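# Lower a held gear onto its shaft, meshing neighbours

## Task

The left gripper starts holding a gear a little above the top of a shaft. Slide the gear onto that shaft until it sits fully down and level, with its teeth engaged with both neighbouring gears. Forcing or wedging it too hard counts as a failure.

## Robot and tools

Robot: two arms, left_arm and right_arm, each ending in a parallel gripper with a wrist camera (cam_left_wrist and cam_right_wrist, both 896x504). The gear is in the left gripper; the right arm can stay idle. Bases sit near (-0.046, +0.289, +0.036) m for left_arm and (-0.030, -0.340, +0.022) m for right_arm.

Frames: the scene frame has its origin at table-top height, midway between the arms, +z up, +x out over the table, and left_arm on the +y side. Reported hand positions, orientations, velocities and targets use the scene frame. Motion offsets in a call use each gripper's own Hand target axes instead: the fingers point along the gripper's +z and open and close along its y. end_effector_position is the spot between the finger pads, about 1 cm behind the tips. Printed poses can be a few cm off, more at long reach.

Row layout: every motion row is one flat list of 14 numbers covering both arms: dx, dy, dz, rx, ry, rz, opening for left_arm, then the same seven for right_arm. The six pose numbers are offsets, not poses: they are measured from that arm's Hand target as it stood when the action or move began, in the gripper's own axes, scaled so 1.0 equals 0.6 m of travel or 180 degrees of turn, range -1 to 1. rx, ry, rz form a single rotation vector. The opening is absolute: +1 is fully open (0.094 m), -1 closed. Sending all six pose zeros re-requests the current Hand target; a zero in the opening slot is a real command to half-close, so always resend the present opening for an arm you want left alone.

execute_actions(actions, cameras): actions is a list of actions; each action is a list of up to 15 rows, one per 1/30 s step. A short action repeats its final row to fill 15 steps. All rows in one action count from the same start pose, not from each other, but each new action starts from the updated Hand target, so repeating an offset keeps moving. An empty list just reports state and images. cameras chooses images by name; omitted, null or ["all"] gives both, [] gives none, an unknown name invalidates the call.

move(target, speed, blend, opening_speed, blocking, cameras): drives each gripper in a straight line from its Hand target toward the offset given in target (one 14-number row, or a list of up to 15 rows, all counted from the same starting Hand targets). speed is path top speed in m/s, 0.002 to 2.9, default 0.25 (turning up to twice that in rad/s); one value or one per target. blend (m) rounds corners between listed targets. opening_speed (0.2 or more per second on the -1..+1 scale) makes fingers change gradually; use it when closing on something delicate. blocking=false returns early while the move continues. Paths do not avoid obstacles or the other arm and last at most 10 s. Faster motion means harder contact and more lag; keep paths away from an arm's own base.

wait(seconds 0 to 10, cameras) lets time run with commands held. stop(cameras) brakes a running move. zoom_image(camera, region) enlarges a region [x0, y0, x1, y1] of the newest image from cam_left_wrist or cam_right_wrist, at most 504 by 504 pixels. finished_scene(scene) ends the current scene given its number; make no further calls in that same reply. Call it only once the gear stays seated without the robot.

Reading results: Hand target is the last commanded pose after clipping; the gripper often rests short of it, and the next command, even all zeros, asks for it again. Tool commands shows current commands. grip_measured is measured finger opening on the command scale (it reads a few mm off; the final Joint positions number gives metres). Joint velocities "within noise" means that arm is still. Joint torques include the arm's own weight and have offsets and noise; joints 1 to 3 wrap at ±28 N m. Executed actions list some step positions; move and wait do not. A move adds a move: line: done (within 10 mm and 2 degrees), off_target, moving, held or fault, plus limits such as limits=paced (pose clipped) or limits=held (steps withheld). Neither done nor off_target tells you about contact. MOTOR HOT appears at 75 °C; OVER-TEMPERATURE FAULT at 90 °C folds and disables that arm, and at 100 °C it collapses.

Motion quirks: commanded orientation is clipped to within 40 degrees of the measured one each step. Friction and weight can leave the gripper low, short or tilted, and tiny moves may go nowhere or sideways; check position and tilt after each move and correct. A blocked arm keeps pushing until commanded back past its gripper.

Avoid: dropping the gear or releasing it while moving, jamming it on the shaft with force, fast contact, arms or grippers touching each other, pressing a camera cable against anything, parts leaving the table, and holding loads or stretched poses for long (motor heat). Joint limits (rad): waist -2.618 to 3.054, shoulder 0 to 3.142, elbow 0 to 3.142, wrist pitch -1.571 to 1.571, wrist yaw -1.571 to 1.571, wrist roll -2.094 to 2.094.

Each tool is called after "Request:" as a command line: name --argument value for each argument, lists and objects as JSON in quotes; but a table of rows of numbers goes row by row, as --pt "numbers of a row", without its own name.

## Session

Request:
execute_actions --actions '[]' --cameras '["cam_left_wrist"]'

Scene clock: 0.00 s.
left_arm: end_effector_position=(+0.2330, +0.1337, +0.1579) grip_measured=-0.641 end_effector_quat_wxyz=(+0.008, +0.861, +0.508, +0.008) | right_arm: end_effector_position=(+0.3508, -0.3500, +0.4239) grip_measured=+1.000 end_effector_quat_wxyz=(+0.707, +0.010, +0.707, -0.010)
Joint positions: left_arm=[-0.502 1.731 1.476 -1.294 -0.006 1.563 0.017] | right_arm=[0 1.047 1.047 0 0 0 0.094]
Joint velocities: within noise
Joint torques (N m): no reading
Heat: left arm: 32 °C; right arm: 42 °C.
Hand target: left_arm +0.2349, +0.1324, +0.1631; +0.016, +0.861, +0.508, +0.012 | right_arm +0.3488, -0.3499, +0.4326; +0.715, +0.009, +0.699, -0.010
Tool commands: left_gripper/opening=-1.0 right_gripper/opening=+1.0
Images, in order (width x height): cam_left_wrist 896x504.

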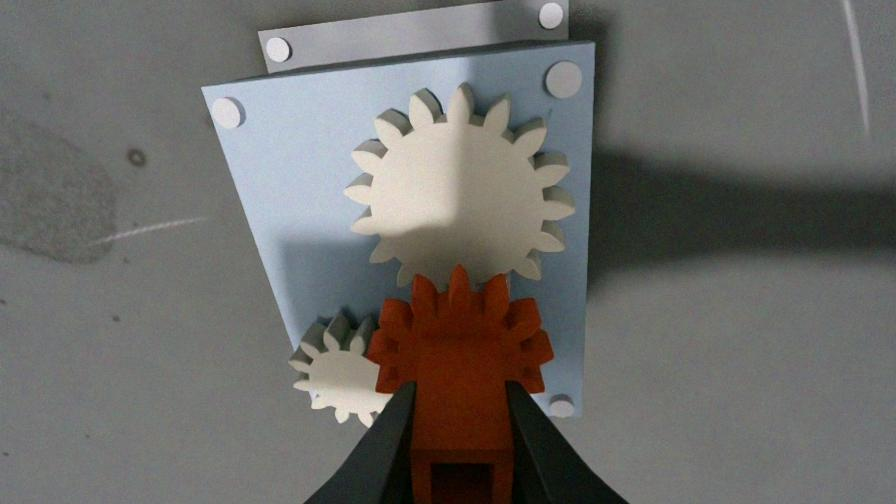

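Request:
move --target '[0,0,-0.1167,0,0,0,-1,0.396,0.617,-0.193,-0.5,0,0,1]' --speed 0.3

Request:
zoom_image --camera "cam_left_wrist" --region '[340, 190, 480, 310]'

Request:
zoom_image --camera "cam_left_wrist" --region '[440, 190, 580, 310]'

Request:
zoom_image --camera "cam_right_wrist" --region '[360, 260, 560, 400]'

Scene clock: 18.63 s.
left_arm: end_effector_position=(+0.2311, +0.1347, +0.2270) grip_measured=-0.641 end_effector_quat_wxyz=(+0.016, +0.861, +0.508, +0.013) | right_arm: end_effector_position=(+0.2470, +0.0182, +0.1876) grip_measured=+1.000 end_effector_quat_wxyz=(+0.505, -0.492, +0.517, +0.485)
Joint positions: left_arm=[-0.502 1.737 1.758 -1.551 -0.006 1.563 0.017] | right_arm=[0.627 1.851 0.723 1.097 -0.926 -0.021 0.094]
Joint velocities: within noise
Joint torques (N m): left_arm=[-0.35 -7.13 8.79 0.23 0.07 0.17] | right_arm=[0.77 -6.71 6.71 2.1 -0.22 -0.03]
Heat: left arm: 34 °C; right arm: 41 °C.
Hand target: left_arm +0.2322, +0.1335, +0.2330; +0.016, +0.861, +0.508, +0.012 | right_arm +0.2480, +0.0232, +0.1926; +0.512, -0.499, +0.501, +0.488
Off the commanded pose: left_arm 0.006 m, 0 deg | right_arm 0.007 m, 2 deg.
joint sent to its limit (left arm) — joint 4 (wrist pitch), lower limit. The joint targets still meet the commanded pose.
move: done
camera_calibration:
cam_left_wrist: T_world_to_cam=[[-0.858988, 0.509925, -0.0460031, 0.14418], [0.440862, 0.782342, 0.439979, -0.270376], [0.260347, 0.357656, -0.896829, 0.182047], [0, 0, 0, 1]] pos_world=[0.195652, 0.072895, 0.288858]
cam_right_wrist: T_world_to_cam=[[0.999267, -0.0381908, -0.00266597, -0.244056], [-0.0186782, -0.425561, -0.904737, 0.222486], [0.0334181, 0.904124, -0.425962, 0.146001], [0, 0, 0, 1]] pos_world=[0.243154, -0.0466426, 0.262832]

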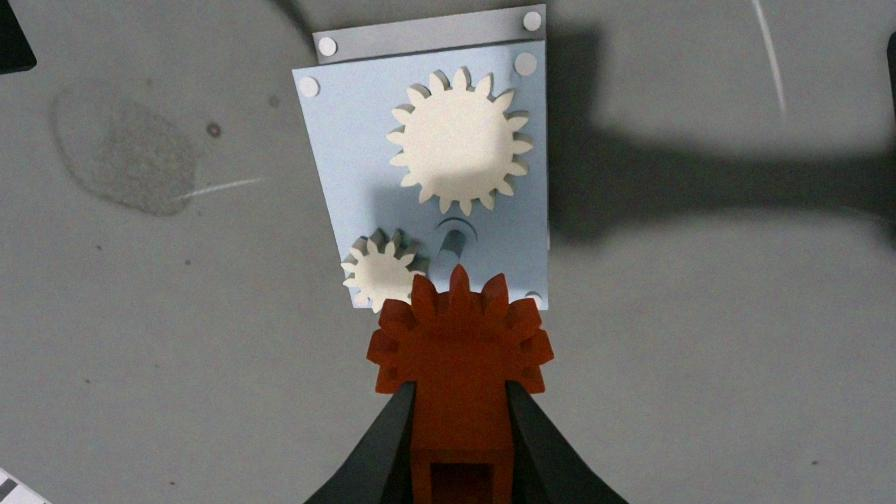

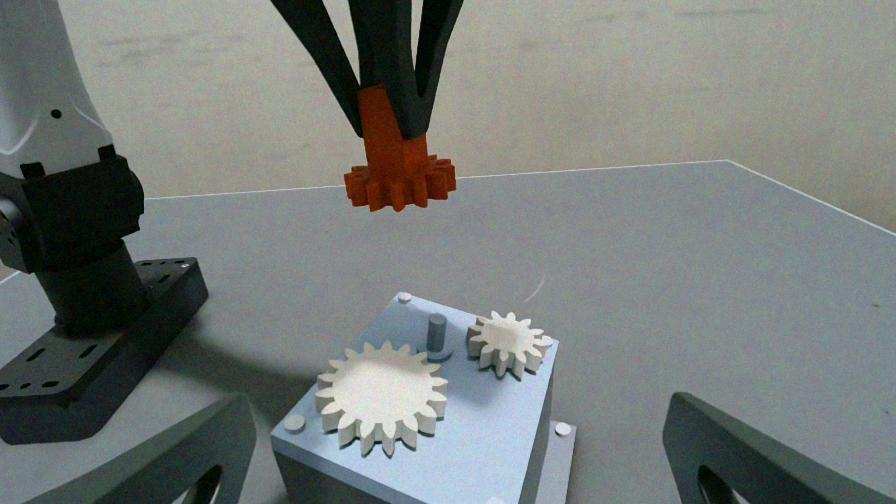

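Scaled by 3.600 from the camera's 896x504 image, which has a finer 1280x720 frame.

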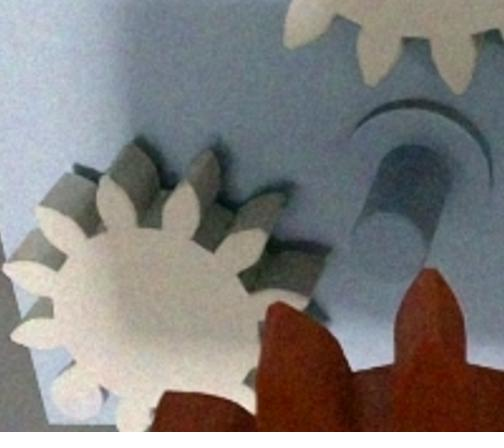

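Scaled by 3.600 from the camera's 896x504 image, which has a finer 1280x720 frame.

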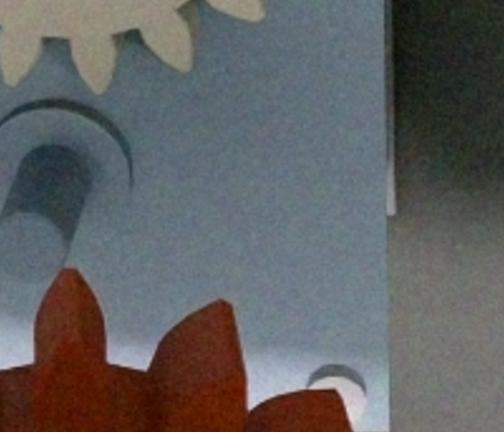

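Scaled by 2.520 from the camera's 896x504 image, which has a finer 1280x720 frame.

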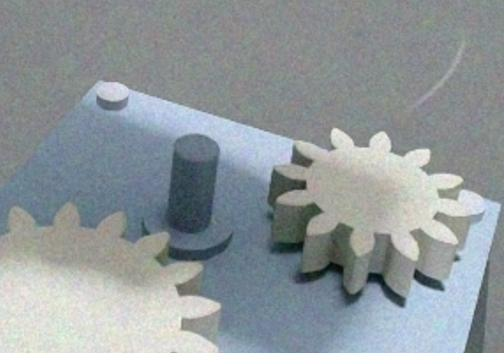

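Request:
zoom_image --camera "cam_left_wrist" --region '[375, 55, 545, 225]'

Request:
zoom_image --camera "cam_left_wrist" --region '[330, 210, 440, 320]'

Scaled by 2.965 from the camera's 896x504 image, which has a finer 1280x720 frame.

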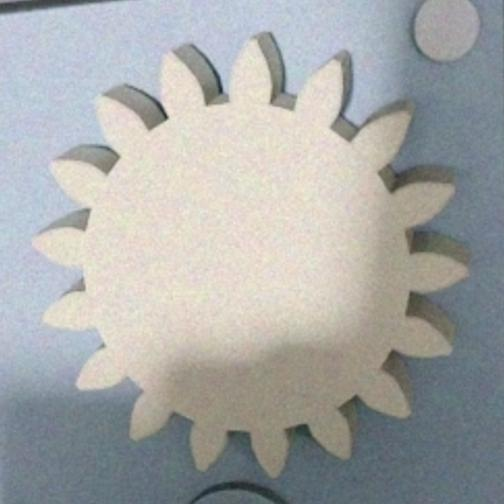

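Scaled by 4.582 from the camera's 896x504 image, which has a finer 1280x720 frame.

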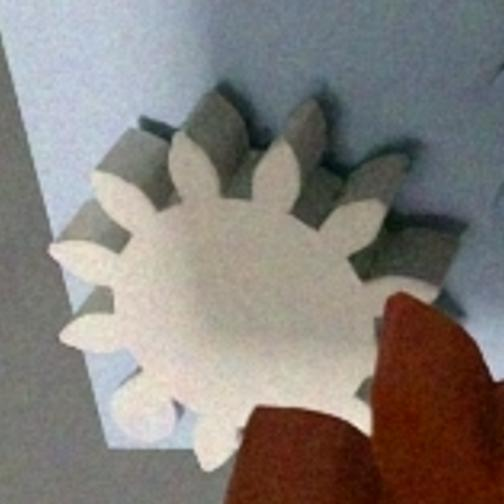

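Request:
move --target '[0.0205,0.019,0.1117,0.0602,-0.0111,0.0334,-1,0,0,0,0,0,0,1]' --speed 0.15

Request:
zoom_image --camera "cam_right_wrist" --region '[330, 200, 530, 370]'

Request:
zoom_image --camera "cam_left_wrist" --region '[330, 220, 590, 420]'

Scene clock: 192.63 s.
left_arm: end_effector_position=(+0.2459, +0.1414, +0.1620) grip_measured=-0.641 end_effector_quat_wxyz=(-0.071, +0.882, +0.464, -0.050) | right_arm: end_effector_position=(+0.2469, +0.0182, +0.1878) grip_measured=+1.000 end_effector_quat_wxyz=(+0.506, -0.493, +0.516, +0.485)
Joint positions: left_arm=[-0.459 1.952 1.76 -1.552 -0.001 1.703 0.017] | right_arm=[0.627 1.851 0.723 1.098 -0.926 -0.021 0.094]
Joint velocities: within noise
Joint torques (N m): left_arm=[0.18 -8.79 8.57 -0.14 0.24 0.32] | right_arm=[0.66 -6.69 6.71 2.07 -0.22 -0.03]
Heat: left arm: 42 °C; right arm: 42 °C.
Hand target: left_arm +0.2508, +0.1378, +0.1667; -0.057, +0.884, +0.461, -0.050 | right_arm +0.2480, +0.0232, +0.1926; +0.512, -0.499, +0.501, +0.488
Off the commanded pose: left_arm 0.008 m, 2 deg | right_arm 0.007 m, 2 deg.
move: done
camera_calibration:
cam_left_wrist: T_world_to_cam=[[-0.794065, 0.584832, 0.165626, 0.0896917], [0.595693, 0.694571, 0.403387, -0.273284], [0.120875, 0.418978, -0.899915, 0.143632], [0, 0, 0, 1]] pos_world=[0.216653, 0.0771819, 0.22464]
cam_right_wrist: T_world_to_cam=[[0.999299, -0.0374023, -0.00173809, -0.24417], [-0.0174809, -0.424991, -0.905029, 0.222477], [0.0331114, 0.904424, -0.425347, 0.146017], [0, 0, 0, 1]] pos_world=[0.243053, -0.0466435, 0.263031]

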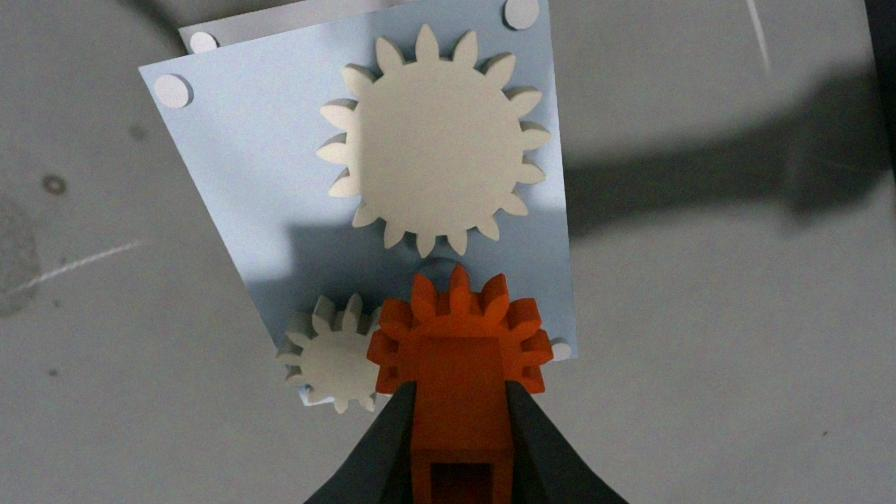

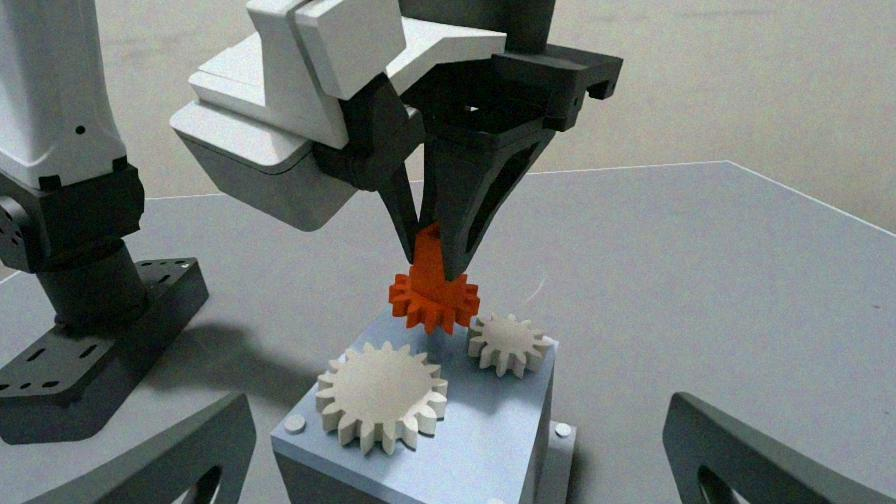

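Scaled by 2.520 from the camera's 896x504 image, which has a finer 1280x720 frame.

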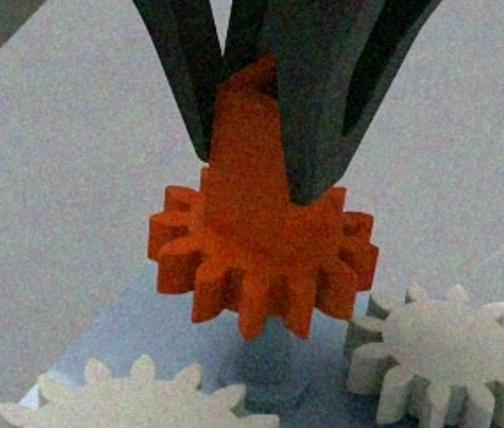

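Scaled by 1.938 from the camera's 896x504 image, which has a finer 1280x720 frame.

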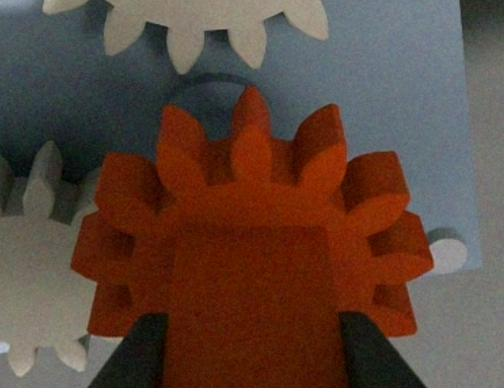

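Request:
move --target '[0.001,0.008,0.0088,-0.0081,-0.0071,0.0013,-1,0,0,0,0,0,0,1]' --speed 0.06

Request:
zoom_image --camera "cam_right_wrist" --region '[360, 240, 540, 380]'

Scene clock: 221.17 s.
left_arm: end_effector_position=(+0.2521, +0.1379, +0.1609) grip_measured=-0.641 end_effector_quat_wxyz=(-0.052, +0.883, +0.463, -0.052) | right_arm: end_effector_position=(+0.2469, +0.0183, +0.1879) grip_measured=+1.000 end_effector_quat_wxyz=(+0.506, -0.493, +0.516, +0.485)
Joint positions: left_arm=[-0.448 1.952 1.76 -1.523 0.023 1.719 0.017] | right_arm=[0.627 1.851 0.723 1.099 -0.926 -0.021 0.094]
Joint velocities: within noise
Joint torques (N m): left_arm=[0.2 -9.35 6.01 0.11 0.22 0.3] | right_arm=[0.64 -6.71 6.74 2.06 -0.21 -0.02]
Heat: left arm: 40 °C; right arm: 41 °C.
Hand target: left_arm +0.2543, +0.1359, +0.1607; -0.041, +0.885, +0.460, -0.054 | right_arm +0.2480, +0.0232, +0.1926; +0.512, -0.499, +0.501, +0.488
Off the commanded pose: left_arm 0.003 m, 1 deg | right_arm 0.007 m, 2 deg.
move: done
camera_calibration:
cam_left_wrist: T_world_to_cam=[[-0.79607, 0.590434, 0.13289, 0.101882], [0.59016, 0.708681, 0.38663, -0.271994], [0.134103, 0.386211, -0.91261, 0.146648], [0, 0, 0, 1]] pos_world=[0.221959, 0.0759654, 0.225455]
cam_right_wrist: T_world_to_cam=[[0.999301, -0.037363, -0.00143277, -0.244153], [-0.0171805, -0.424795, -0.905126, 0.222484], [0.0332096, 0.904518, -0.42514, 0.14608], [0, 0, 0, 1]] pos_world=[0.242953, -0.0467436, 0.263131]

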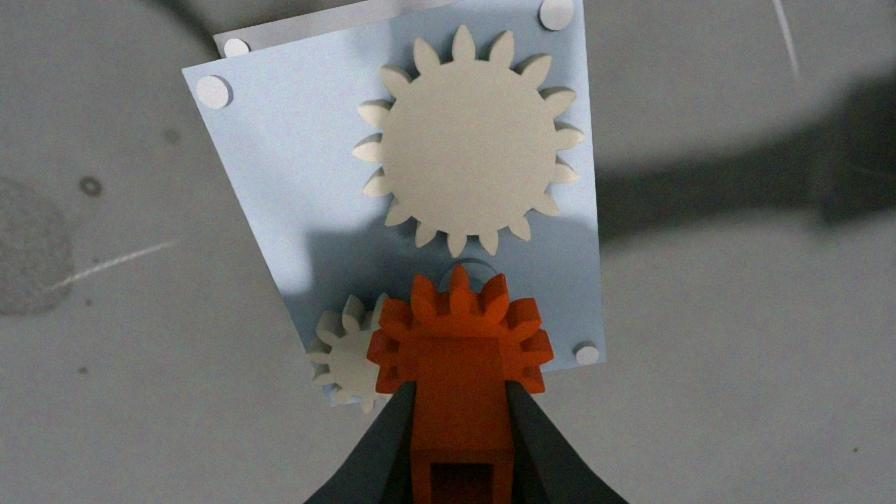

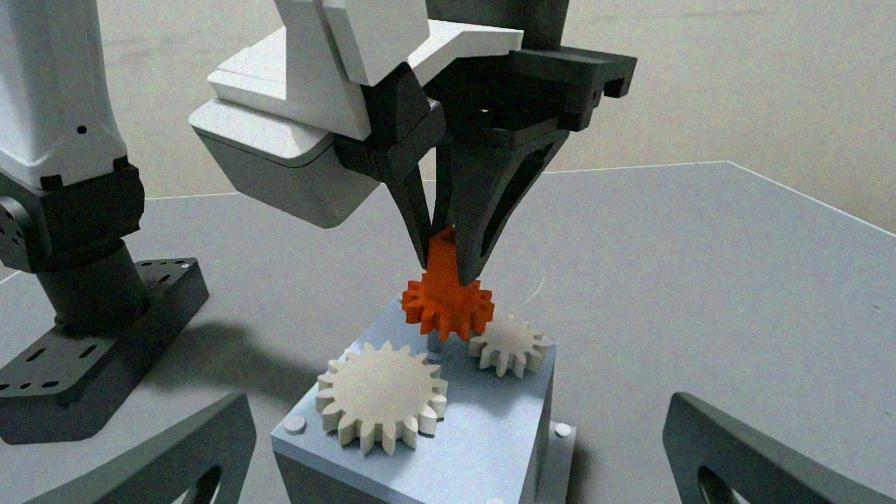

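Scaled by 2.800 from the camera's 896x504 image, which has a finer 1280x720 frame.

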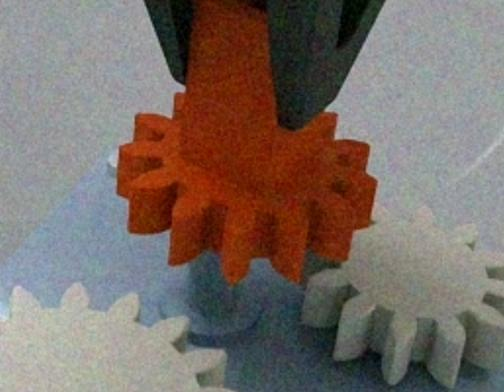

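Request:
move --target '[-0.0018,-0.0065,0,0,0,0,-1,0,0,0,0,0,0,1]' --speed 0.05

Request:
zoom_image --camera "cam_right_wrist" --region '[360, 240, 540, 380]'

Scene clock: 231.60 s.
left_arm: end_effector_position=(+0.2495, +0.1390, +0.1573) grip_measured=-0.641 end_effector_quat_wxyz=(-0.056, +0.883, +0.463, -0.056) | right_arm: end_effector_position=(+0.2469, +0.0183, +0.1879) grip_measured=+1.000 end_effector_quat_wxyz=(+0.506, -0.493, +0.516, +0.485)
Joint positions: left_arm=[-0.448 1.952 1.744 -1.519 0.024 1.719 0.017] | right_arm=[0.627 1.851 0.723 1.099 -0.926 -0.021 0.094]
Joint velocities: within noise
Joint torques (N m): left_arm=[0.08 -10.77 5.42 0.06 0.25 0.31] | right_arm=[0.66 -6.75 6.72 2.04 -0.21 -0.06]
Heat: left arm: 39 °C; right arm: 41 °C.
Hand target: left_arm +0.2505, +0.1372, +0.1612; -0.041, +0.885, +0.460, -0.054 | right_arm +0.2480, +0.0232, +0.1925; +0.512, -0.499, +0.501, +0.488
Off the commanded pose: left_arm 0.004 m, 2 deg | right_arm 0.007 m, 2 deg.
move: done
camera_calibration:
cam_left_wrist: T_world_to_cam=[[-0.794335, 0.590027, 0.144568, 0.097385], [0.594693, 0.706702, 0.383292, -0.270181], [0.123986, 0.390436, -0.912243, 0.144993], [0, 0, 0, 1]] pos_world=[0.220054, 0.0768674, 0.221749]
cam_right_wrist: T_world_to_cam=[[0.999301, -0.037363, -0.00143277, -0.244153], [-0.0171805, -0.424795, -0.905126, 0.222484], [0.0332096, 0.904518, -0.42514, 0.14608], [0, 0, 0, 1]] pos_world=[0.242953, -0.0467436, 0.263131]

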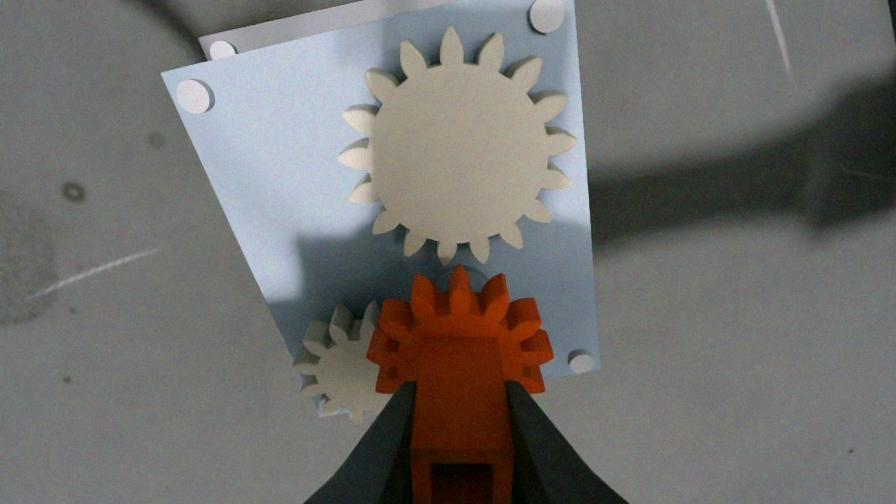

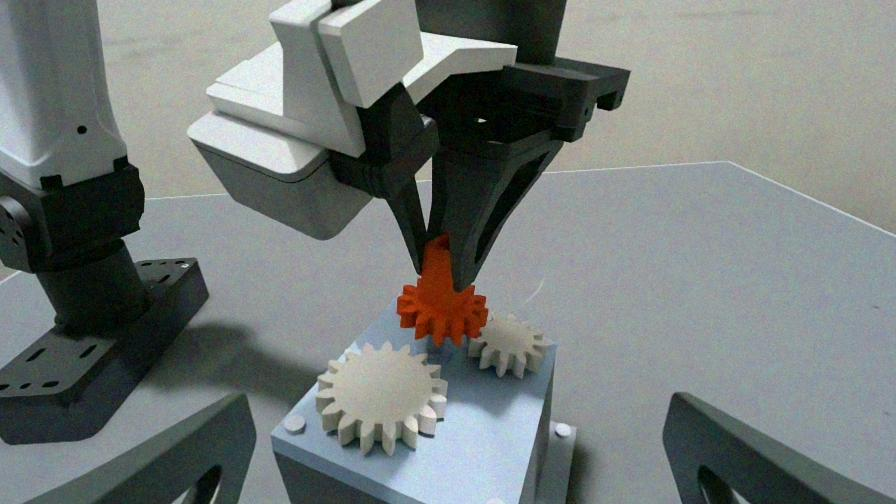

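Scaled by 2.800 from the camera's 896x504 image, which has a finer 1280x720 frame.

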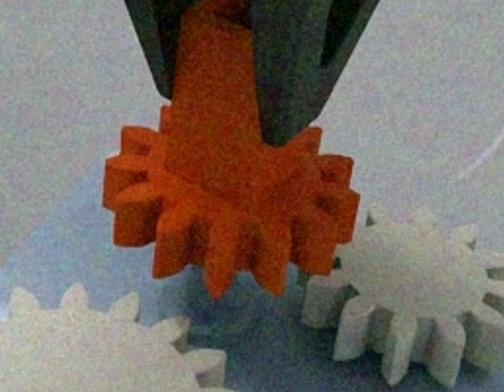

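Request:
move --target '[-0.0003,-0.0027,0.0063,0,0,0,-1,0,0,0,0,0,0,1]' --speed 0.05

Request:
zoom_image --camera "cam_right_wrist" --region '[380, 260, 520, 370]'

Scene clock: 244.00 s.
left_arm: end_effector_position=(+0.2476, +0.1399, +0.1510) grip_measured=-0.641 end_effector_quat_wxyz=(-0.060, +0.882, +0.463, -0.059) | right_arm: end_effector_position=(+0.2469, +0.0183, +0.1880) grip_measured=+1.000 end_effector_quat_wxyz=(+0.506, -0.493, +0.516, +0.485)
Joint positions: left_arm=[-0.448 1.952 1.718 -1.502 0.024 1.719 0.017] | right_arm=[0.627 1.851 0.723 1.099 -0.926 -0.021 0.094]
Joint velocities: within noise
Joint torques (N m): left_arm=[0.03 -11.52 5.38 0.04 0.24 0.29] | right_arm=[0.62 -6.82 6.72 2.08 -0.23 -0.03]
Heat: left arm: 38 °C; right arm: 41 °C.
Hand target: left_arm +0.2485, +0.1381, +0.1577; -0.041, +0.885, +0.460, -0.054 | right_arm +0.2480, +0.0232, +0.1926; +0.512, -0.499, +0.501, +0.488
Off the commanded pose: left_arm 0.007 m, 2 deg | right_arm 0.007 m, 2 deg.
move: done
camera_calibration:
cam_left_wrist: T_world_to_cam=[[-0.793139, 0.589396, 0.153438, 0.0946873], [0.597841, 0.705347, 0.380884, -0.267458], [0.116264, 0.393825, -0.911803, 0.140603], [0, 0, 0, 1]] pos_world=[0.21865, 0.0774691, 0.215544]
cam_right_wrist: T_world_to_cam=[[0.999299, -0.0374163, -0.00108285, -0.244247], [-0.0168804, -0.424637, -0.905206, 0.22244], [0.0334096, 0.90459, -0.424971, 0.14599], [0, 0, 0, 1]] pos_world=[0.242953, -0.0467436, 0.263131]

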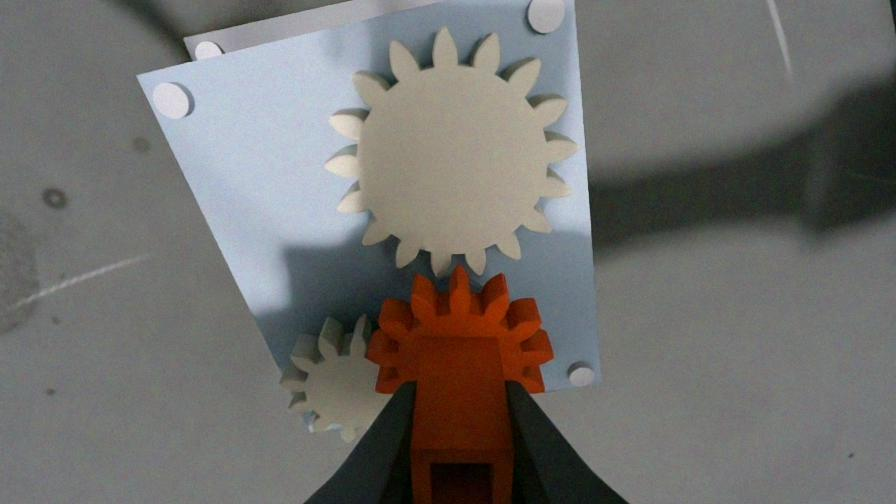

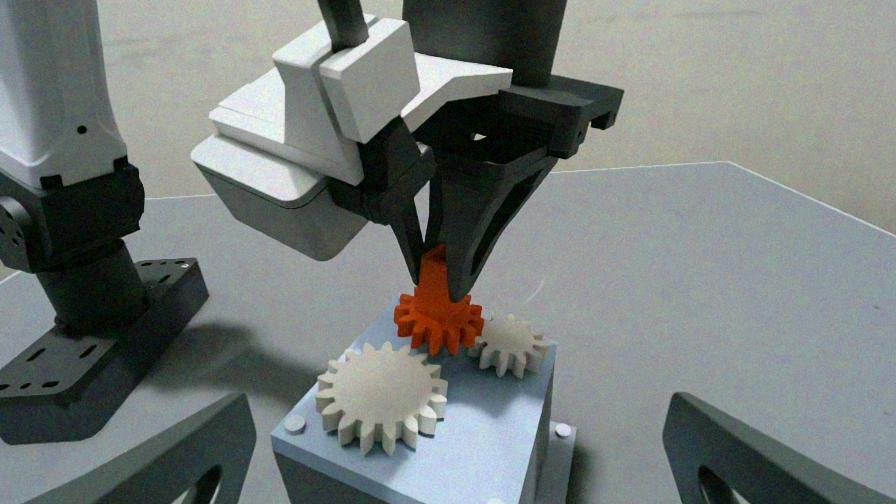

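Scaled by 3.600 from the camera's 896x504 image, which has a finer 1280x720 frame.

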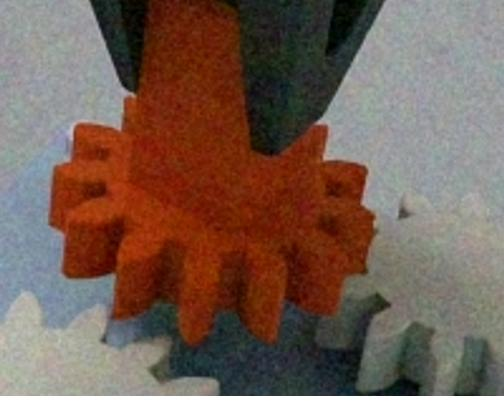

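Request:
move --target '[-0.0027,0.0008,0.0052,0.0005,0.0189,0,-1,0,0,0,0,0,0,1]' --speed 0.05

Request:
zoom_image --camera "cam_right_wrist" --region '[380, 260, 520, 370]'

Request:
zoom_image --camera "cam_left_wrist" --region '[270, 220, 590, 450]'

Scene clock: 289.67 s.
left_arm: end_effector_position=(+0.2462, +0.1387, +0.1476) grip_measured=-0.641 end_effector_quat_wxyz=(-0.070, +0.886, +0.457, -0.042) | right_arm: end_effector_position=(+0.2469, +0.0183, +0.1880) grip_measured=+1.000 end_effector_quat_wxyz=(+0.506, -0.493, +0.516, +0.485)
Joint positions: left_arm=[-0.472 1.946 1.697 -1.484 -0.011 1.706 0.017] | right_arm=[0.627 1.851 0.723 1.099 -0.926 -0.021 0.094]
Joint velocities: within noise
Joint torques (N m): left_arm=[-0.84 -11.66 5.44 0.1 0.02 0.12] | right_arm=[0.68 -6.71 6.78 2.05 -0.21 -0.03]
Heat: left arm: 41 °C; right arm: 41 °C.
Hand target: left_arm +0.2476, +0.1365, +0.1546; -0.055, +0.886, +0.459, -0.028 | right_arm +0.2480, +0.0232, +0.1926; +0.512, -0.499, +0.501, +0.488
Off the commanded pose: left_arm 0.007 m, 2 deg | right_arm 0.007 m, 2 deg.
move: done
camera_calibration:
cam_left_wrist: T_world_to_cam=[[-0.786296, 0.597591, 0.156918, 0.0914515], [0.60163, 0.682738, 0.41462, -0.267258], [0.14064, 0.420421, -0.896363, 0.12616], [0, 0, 0, 1]] pos_world=[0.214955, 0.0747761, 0.209546]
cam_right_wrist: T_world_to_cam=[[0.999299, -0.0374163, -0.00108285, -0.244247], [-0.0168804, -0.424637, -0.905206, 0.22244], [0.0334096, 0.90459, -0.424971, 0.14599], [0, 0, 0, 1]] pos_world=[0.242953, -0.0467436, 0.263131]

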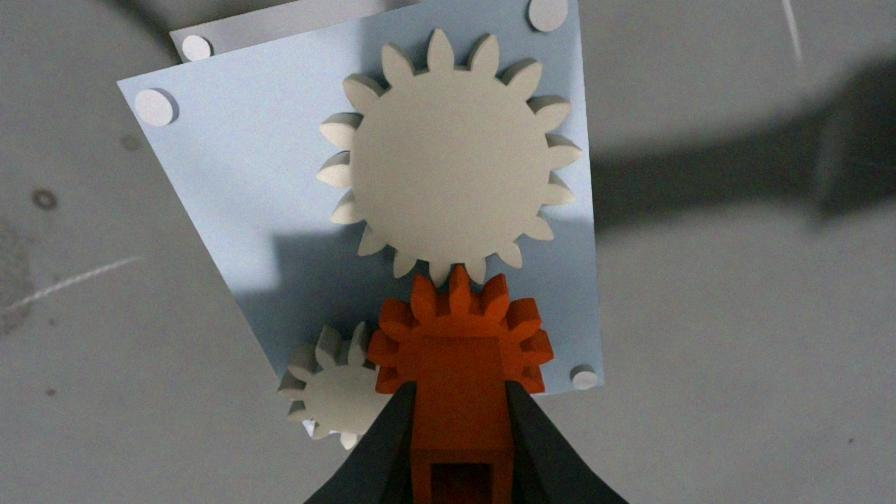

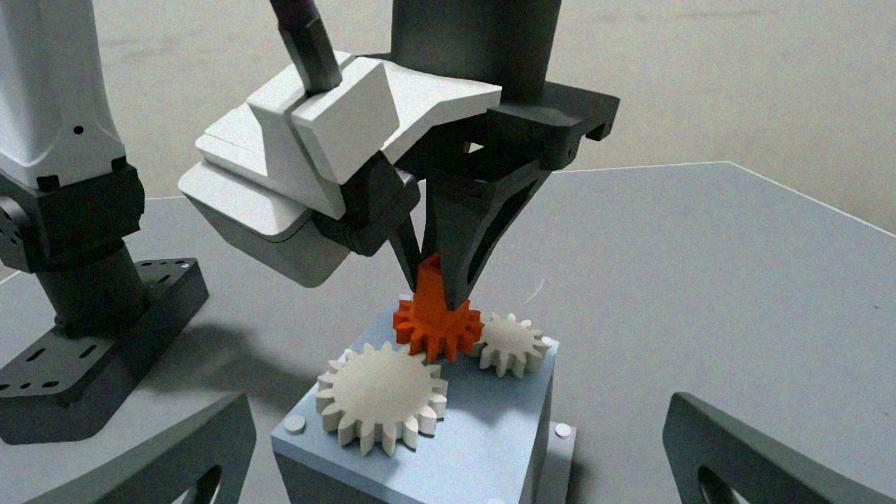

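Scaled by 3.600 from the camera's 896x504 image, which has a finer 1280x720 frame.

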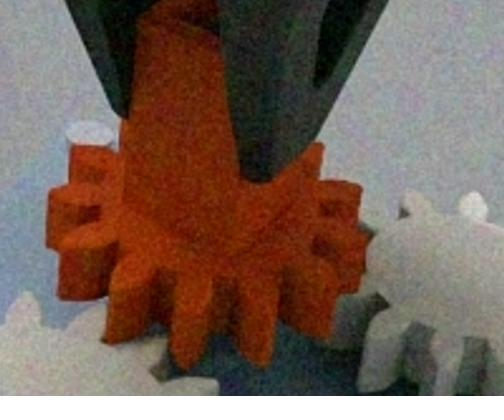

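Scaled by 1.575 from the camera's 896x504 image, which has a finer 1280x720 frame.

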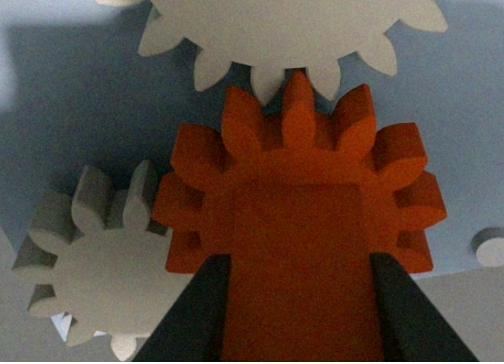

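Request:
move --target '[0,0,0,0,0,-0.074,-1,0,0,0,0,0,0,1]' --speed 0.06

Request:
zoom_image --camera "cam_right_wrist" --region '[380, 260, 560, 400]'

Request:
zoom_image --camera "cam_left_wrist" --region '[240, 220, 560, 450]'

Scene clock: 301.23 s.
left_arm: end_effector_position=(+0.2466, +0.1384, +0.1475) grip_measured=-0.641 end_effector_quat_wxyz=(-0.073, +0.827, +0.557, -0.033) | right_arm: end_effector_position=(+0.2469, +0.0183, +0.1880) grip_measured=+1.000 end_effector_quat_wxyz=(+0.506, -0.493, +0.516, +0.485)
Joint positions: left_arm=[-0.472 1.946 1.697 -1.482 -0.011 1.473 0.017] | right_arm=[0.627 1.851 0.723 1.099 -0.926 -0.021 0.094]
Joint velocities: within noise
Joint torques (N m): left_arm=[-0.85 -11.66 5.37 0.11 0.02 0.08] | right_arm=[0.64 -6.76 6.74 2.05 -0.22 -0.04]
Heat: left arm: 42 °C; right arm: 41 °C.
Hand target: left_arm +0.2477, +0.1365, +0.1546; -0.058, +0.827, +0.559, -0.022 | right_arm +0.2480, +0.0232, +0.1926; +0.512, -0.499, +0.501, +0.488
Off the commanded pose: left_arm 0.007 m, 2 deg | right_arm 0.007 m, 2 deg.
move: done
camera_calibration:
cam_left_wrist: T_world_to_cam=[[-0.904269, 0.398105, 0.154302, 0.149082], [0.423129, 0.787261, 0.448533, -0.242799], [0.0570872, 0.470885, -0.880346, 0.137391], [0, 0, 0, 1]] pos_world=[0.229702, 0.0671004, 0.206851]
cam_right_wrist: T_world_to_cam=[[0.999299, -0.0374163, -0.00108285, -0.244247], [-0.0168804, -0.424637, -0.905206, 0.22244], [0.0334096, 0.90459, -0.424971, 0.14599], [0, 0, 0, 1]] pos_world=[0.242953, -0.0467436, 0.263131]

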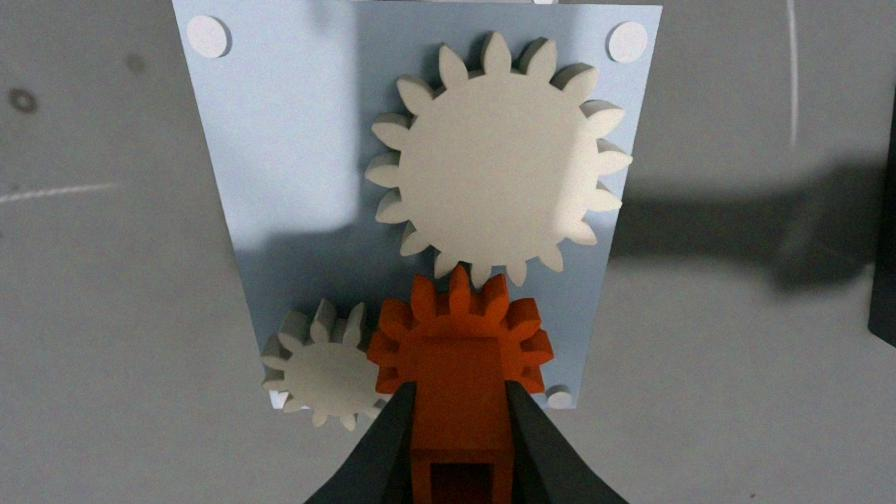

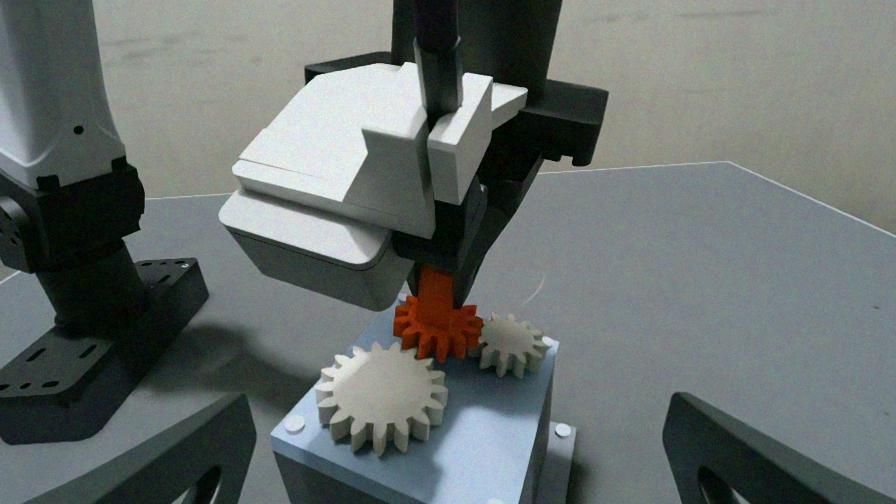

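Scaled by 2.800 from the camera's 896x504 image, which has a finer 1280x720 frame.

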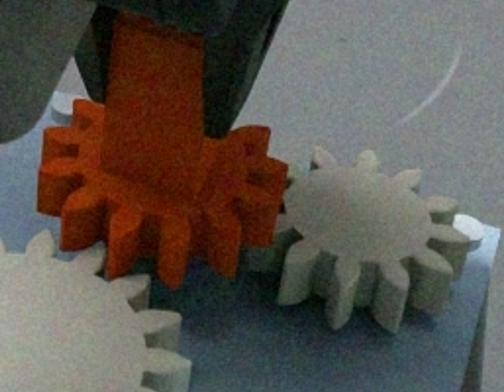

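Scaled by 1.575 from the camera's 896x504 image, which has a finer 1280x720 frame.

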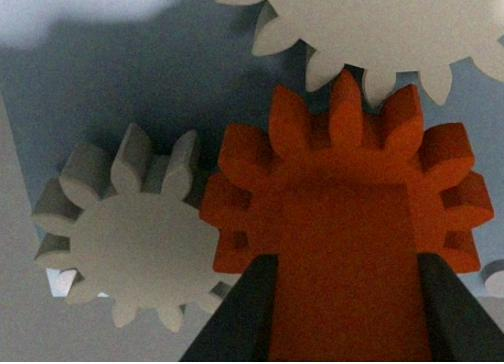

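Request:
move --target '[0.0027,0,0.006,-0.0005,-0.0172,0,-1,0,0,0,0,0,0,1]' --speed 0.05

Request:
zoom_image --camera "cam_right_wrist" --region '[380, 260, 560, 400]'

Request:
zoom_image --camera "cam_left_wrist" --region '[240, 220, 560, 450]'

Scene clock: 320.77 s.
left_arm: end_effector_position=(+0.2465, +0.1400, +0.1433) grip_measured=-0.641 end_effector_quat_wxyz=(-0.064, +0.823, +0.562, -0.046) | right_arm: end_effector_position=(+0.2469, +0.0183, +0.1880) grip_measured=+1.000 end_effector_quat_wxyz=(+0.506, -0.493, +0.516, +0.485)
Joint positions: left_arm=[-0.452 1.939 1.671 -1.459 0.018 1.482 0.017] | right_arm=[0.627 1.851 0.723 1.099 -0.926 -0.021 0.094]
Joint velocities: within noise
Joint torques (N m): left_arm=[0.18 -11.79 5.42 0.11 0.24 0.31] | right_arm=[0.59 -6.74 6.75 2.07 -0.18 -0.03]
Heat: left arm: 42 °C; right arm: 40 °C.
Hand target: left_arm +0.2478, +0.1383, +0.1511; -0.042, +0.826, +0.560, -0.043 | right_arm +0.2480, +0.0232, +0.1926; +0.512, -0.499, +0.501, +0.488
Off the commanded pose: left_arm 0.008 m, 3 deg | right_arm 0.007 m, 2 deg.
move: off_target (left_arm)
camera_calibration:
cam_left_wrist: T_world_to_cam=[[-0.90893, 0.388221, 0.152085, 0.151829], [0.414954, 0.806631, 0.420903, -0.238822], [0.0407266, 0.44568, -0.894265, 0.142485], [0, 0, 0, 1]] pos_world=[0.231299, 0.0701951, 0.204849]
cam_right_wrist: T_world_to_cam=[[0.999301, -0.0373773, -0.000777517, -0.244326], [-0.0165799, -0.424441, -0.905304, 0.222492], [0.0335078, 0.904684, -0.424764, 0.145958], [0, 0, 0, 1]] pos_world=[0.242953, -0.0467437, 0.26323]

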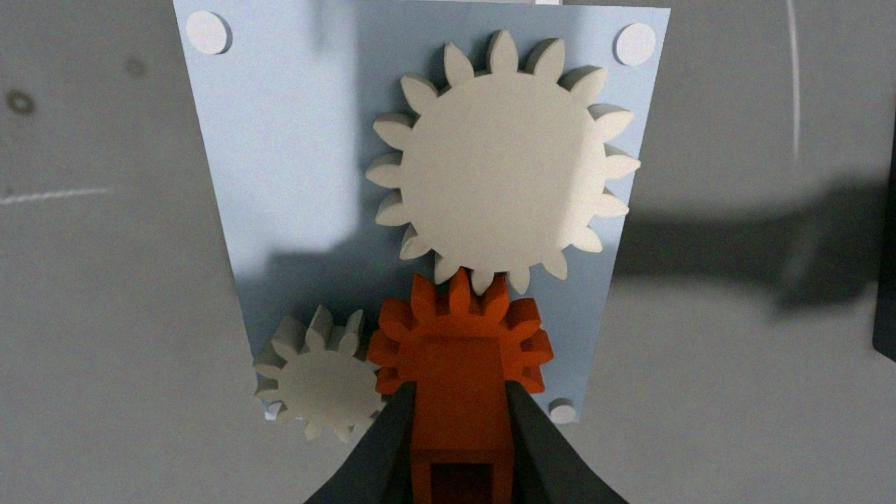

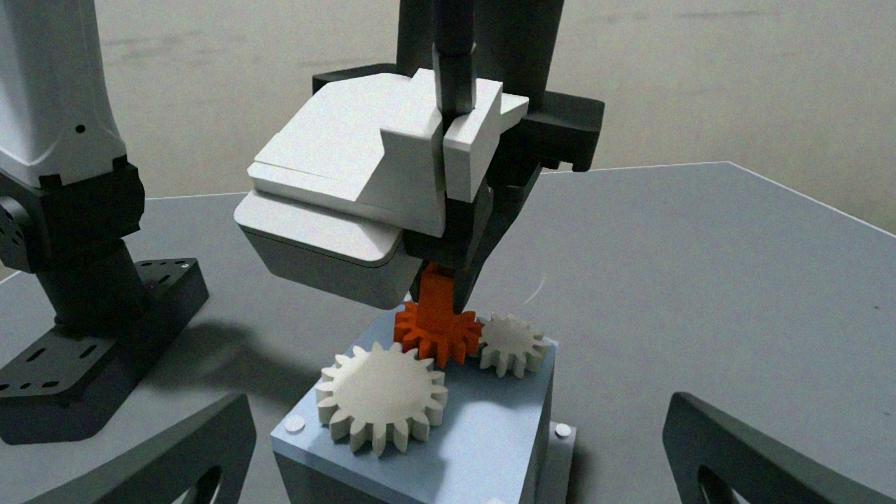

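Scaled by 2.800 from the camera's 896x504 image, which has a finer 1280x720 frame.

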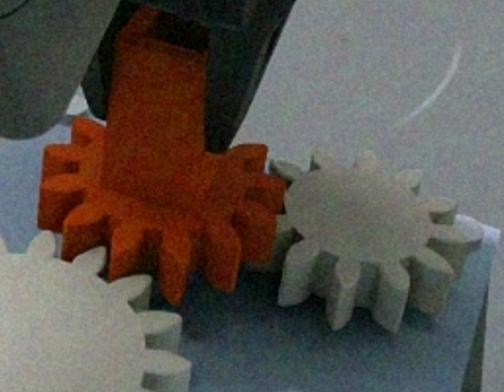

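Scaled by 1.575 from the camera's 896x504 image, which has a finer 1280x720 frame.

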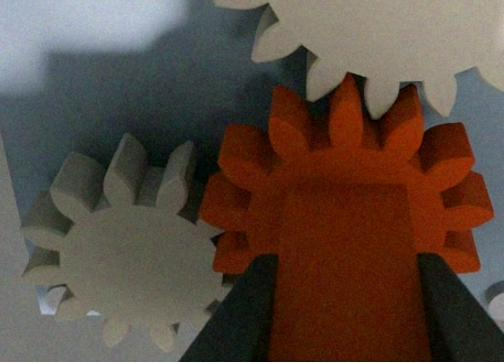

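Request:
move --target '[0,0,0.0075,0,0,0,-1,0,0,0,0,0,0,1]' --speed 0.05

Request:
zoom_image --camera "cam_right_wrist" --region '[380, 260, 560, 400]'

Scene clock: 326.37 s.
left_arm: end_effector_position=(+0.2457, +0.1402, +0.1388) grip_measured=-0.641 end_effector_quat_wxyz=(-0.064, +0.823, +0.562, -0.047) | right_arm: end_effector_position=(+0.2469, +0.0183, +0.1880) grip_measured=+1.000 end_effector_quat_wxyz=(+0.506, -0.493, +0.516, +0.485)
Joint positions: left_arm=[-0.452 1.938 1.65 -1.441 0.02 1.483 0.017] | right_arm=[0.627 1.851 0.723 1.099 -0.926 -0.021 0.094]
Joint velocities: within noise
Joint torques (N m): left_arm=[0.08 -11.82 5.44 0.09 0.25 0.32] | right_arm=[0.69 -6.72 6.8 2.04 -0.23 -0.06]
Heat: left arm: 42 °C; right arm: 40 °C.
Hand target: left_arm +0.2473, +0.1384, +0.1466; -0.042, +0.826, +0.560, -0.043 | right_arm +0.2480, +0.0232, +0.1926; +0.512, -0.499, +0.501, +0.488
Off the commanded pose: left_arm 0.008 m, 3 deg | right_arm 0.007 m, 2 deg.
move: off_target (left_arm)
camera_calibration:
cam_left_wrist: T_world_to_cam=[[-0.908675, 0.388505, 0.152885, 0.15156], [0.41561, 0.806882, 0.419773, -0.23674], [0.0397233, 0.444978, -0.89466, 0.138759], [0, 0, 0, 1]] pos_world=[0.230599, 0.0703947, 0.200348]
cam_right_wrist: T_world_to_cam=[[0.999301, -0.0373773, -0.000777517, -0.244326], [-0.0165799, -0.424441, -0.905304, 0.222492], [0.0335078, 0.904684, -0.424764, 0.145958], [0, 0, 0, 1]] pos_world=[0.242953, -0.0467437, 0.26323]

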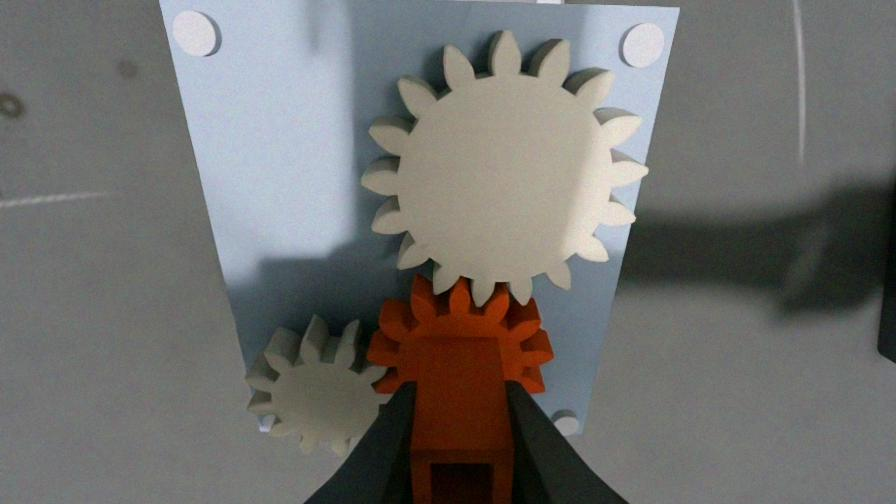

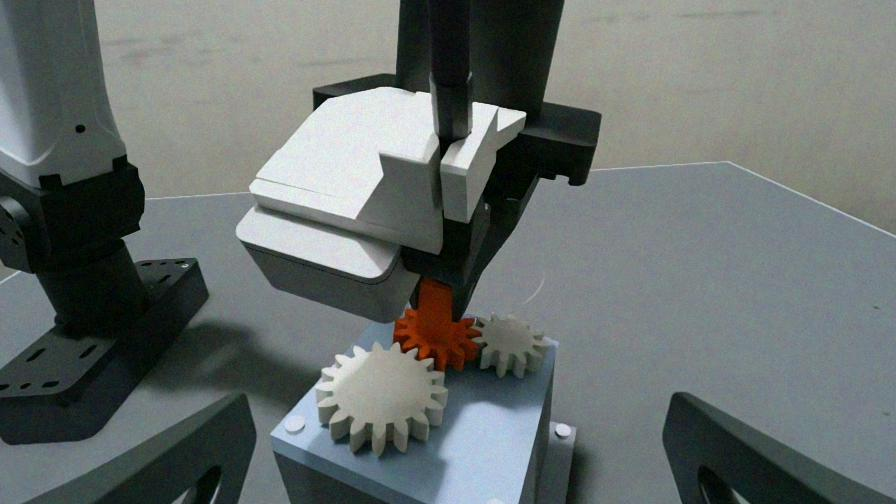

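Scaled by 2.800 from the camera's 896x504 image, which has a finer 1280x720 frame.

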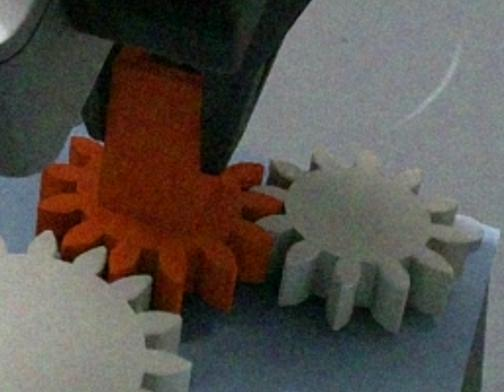

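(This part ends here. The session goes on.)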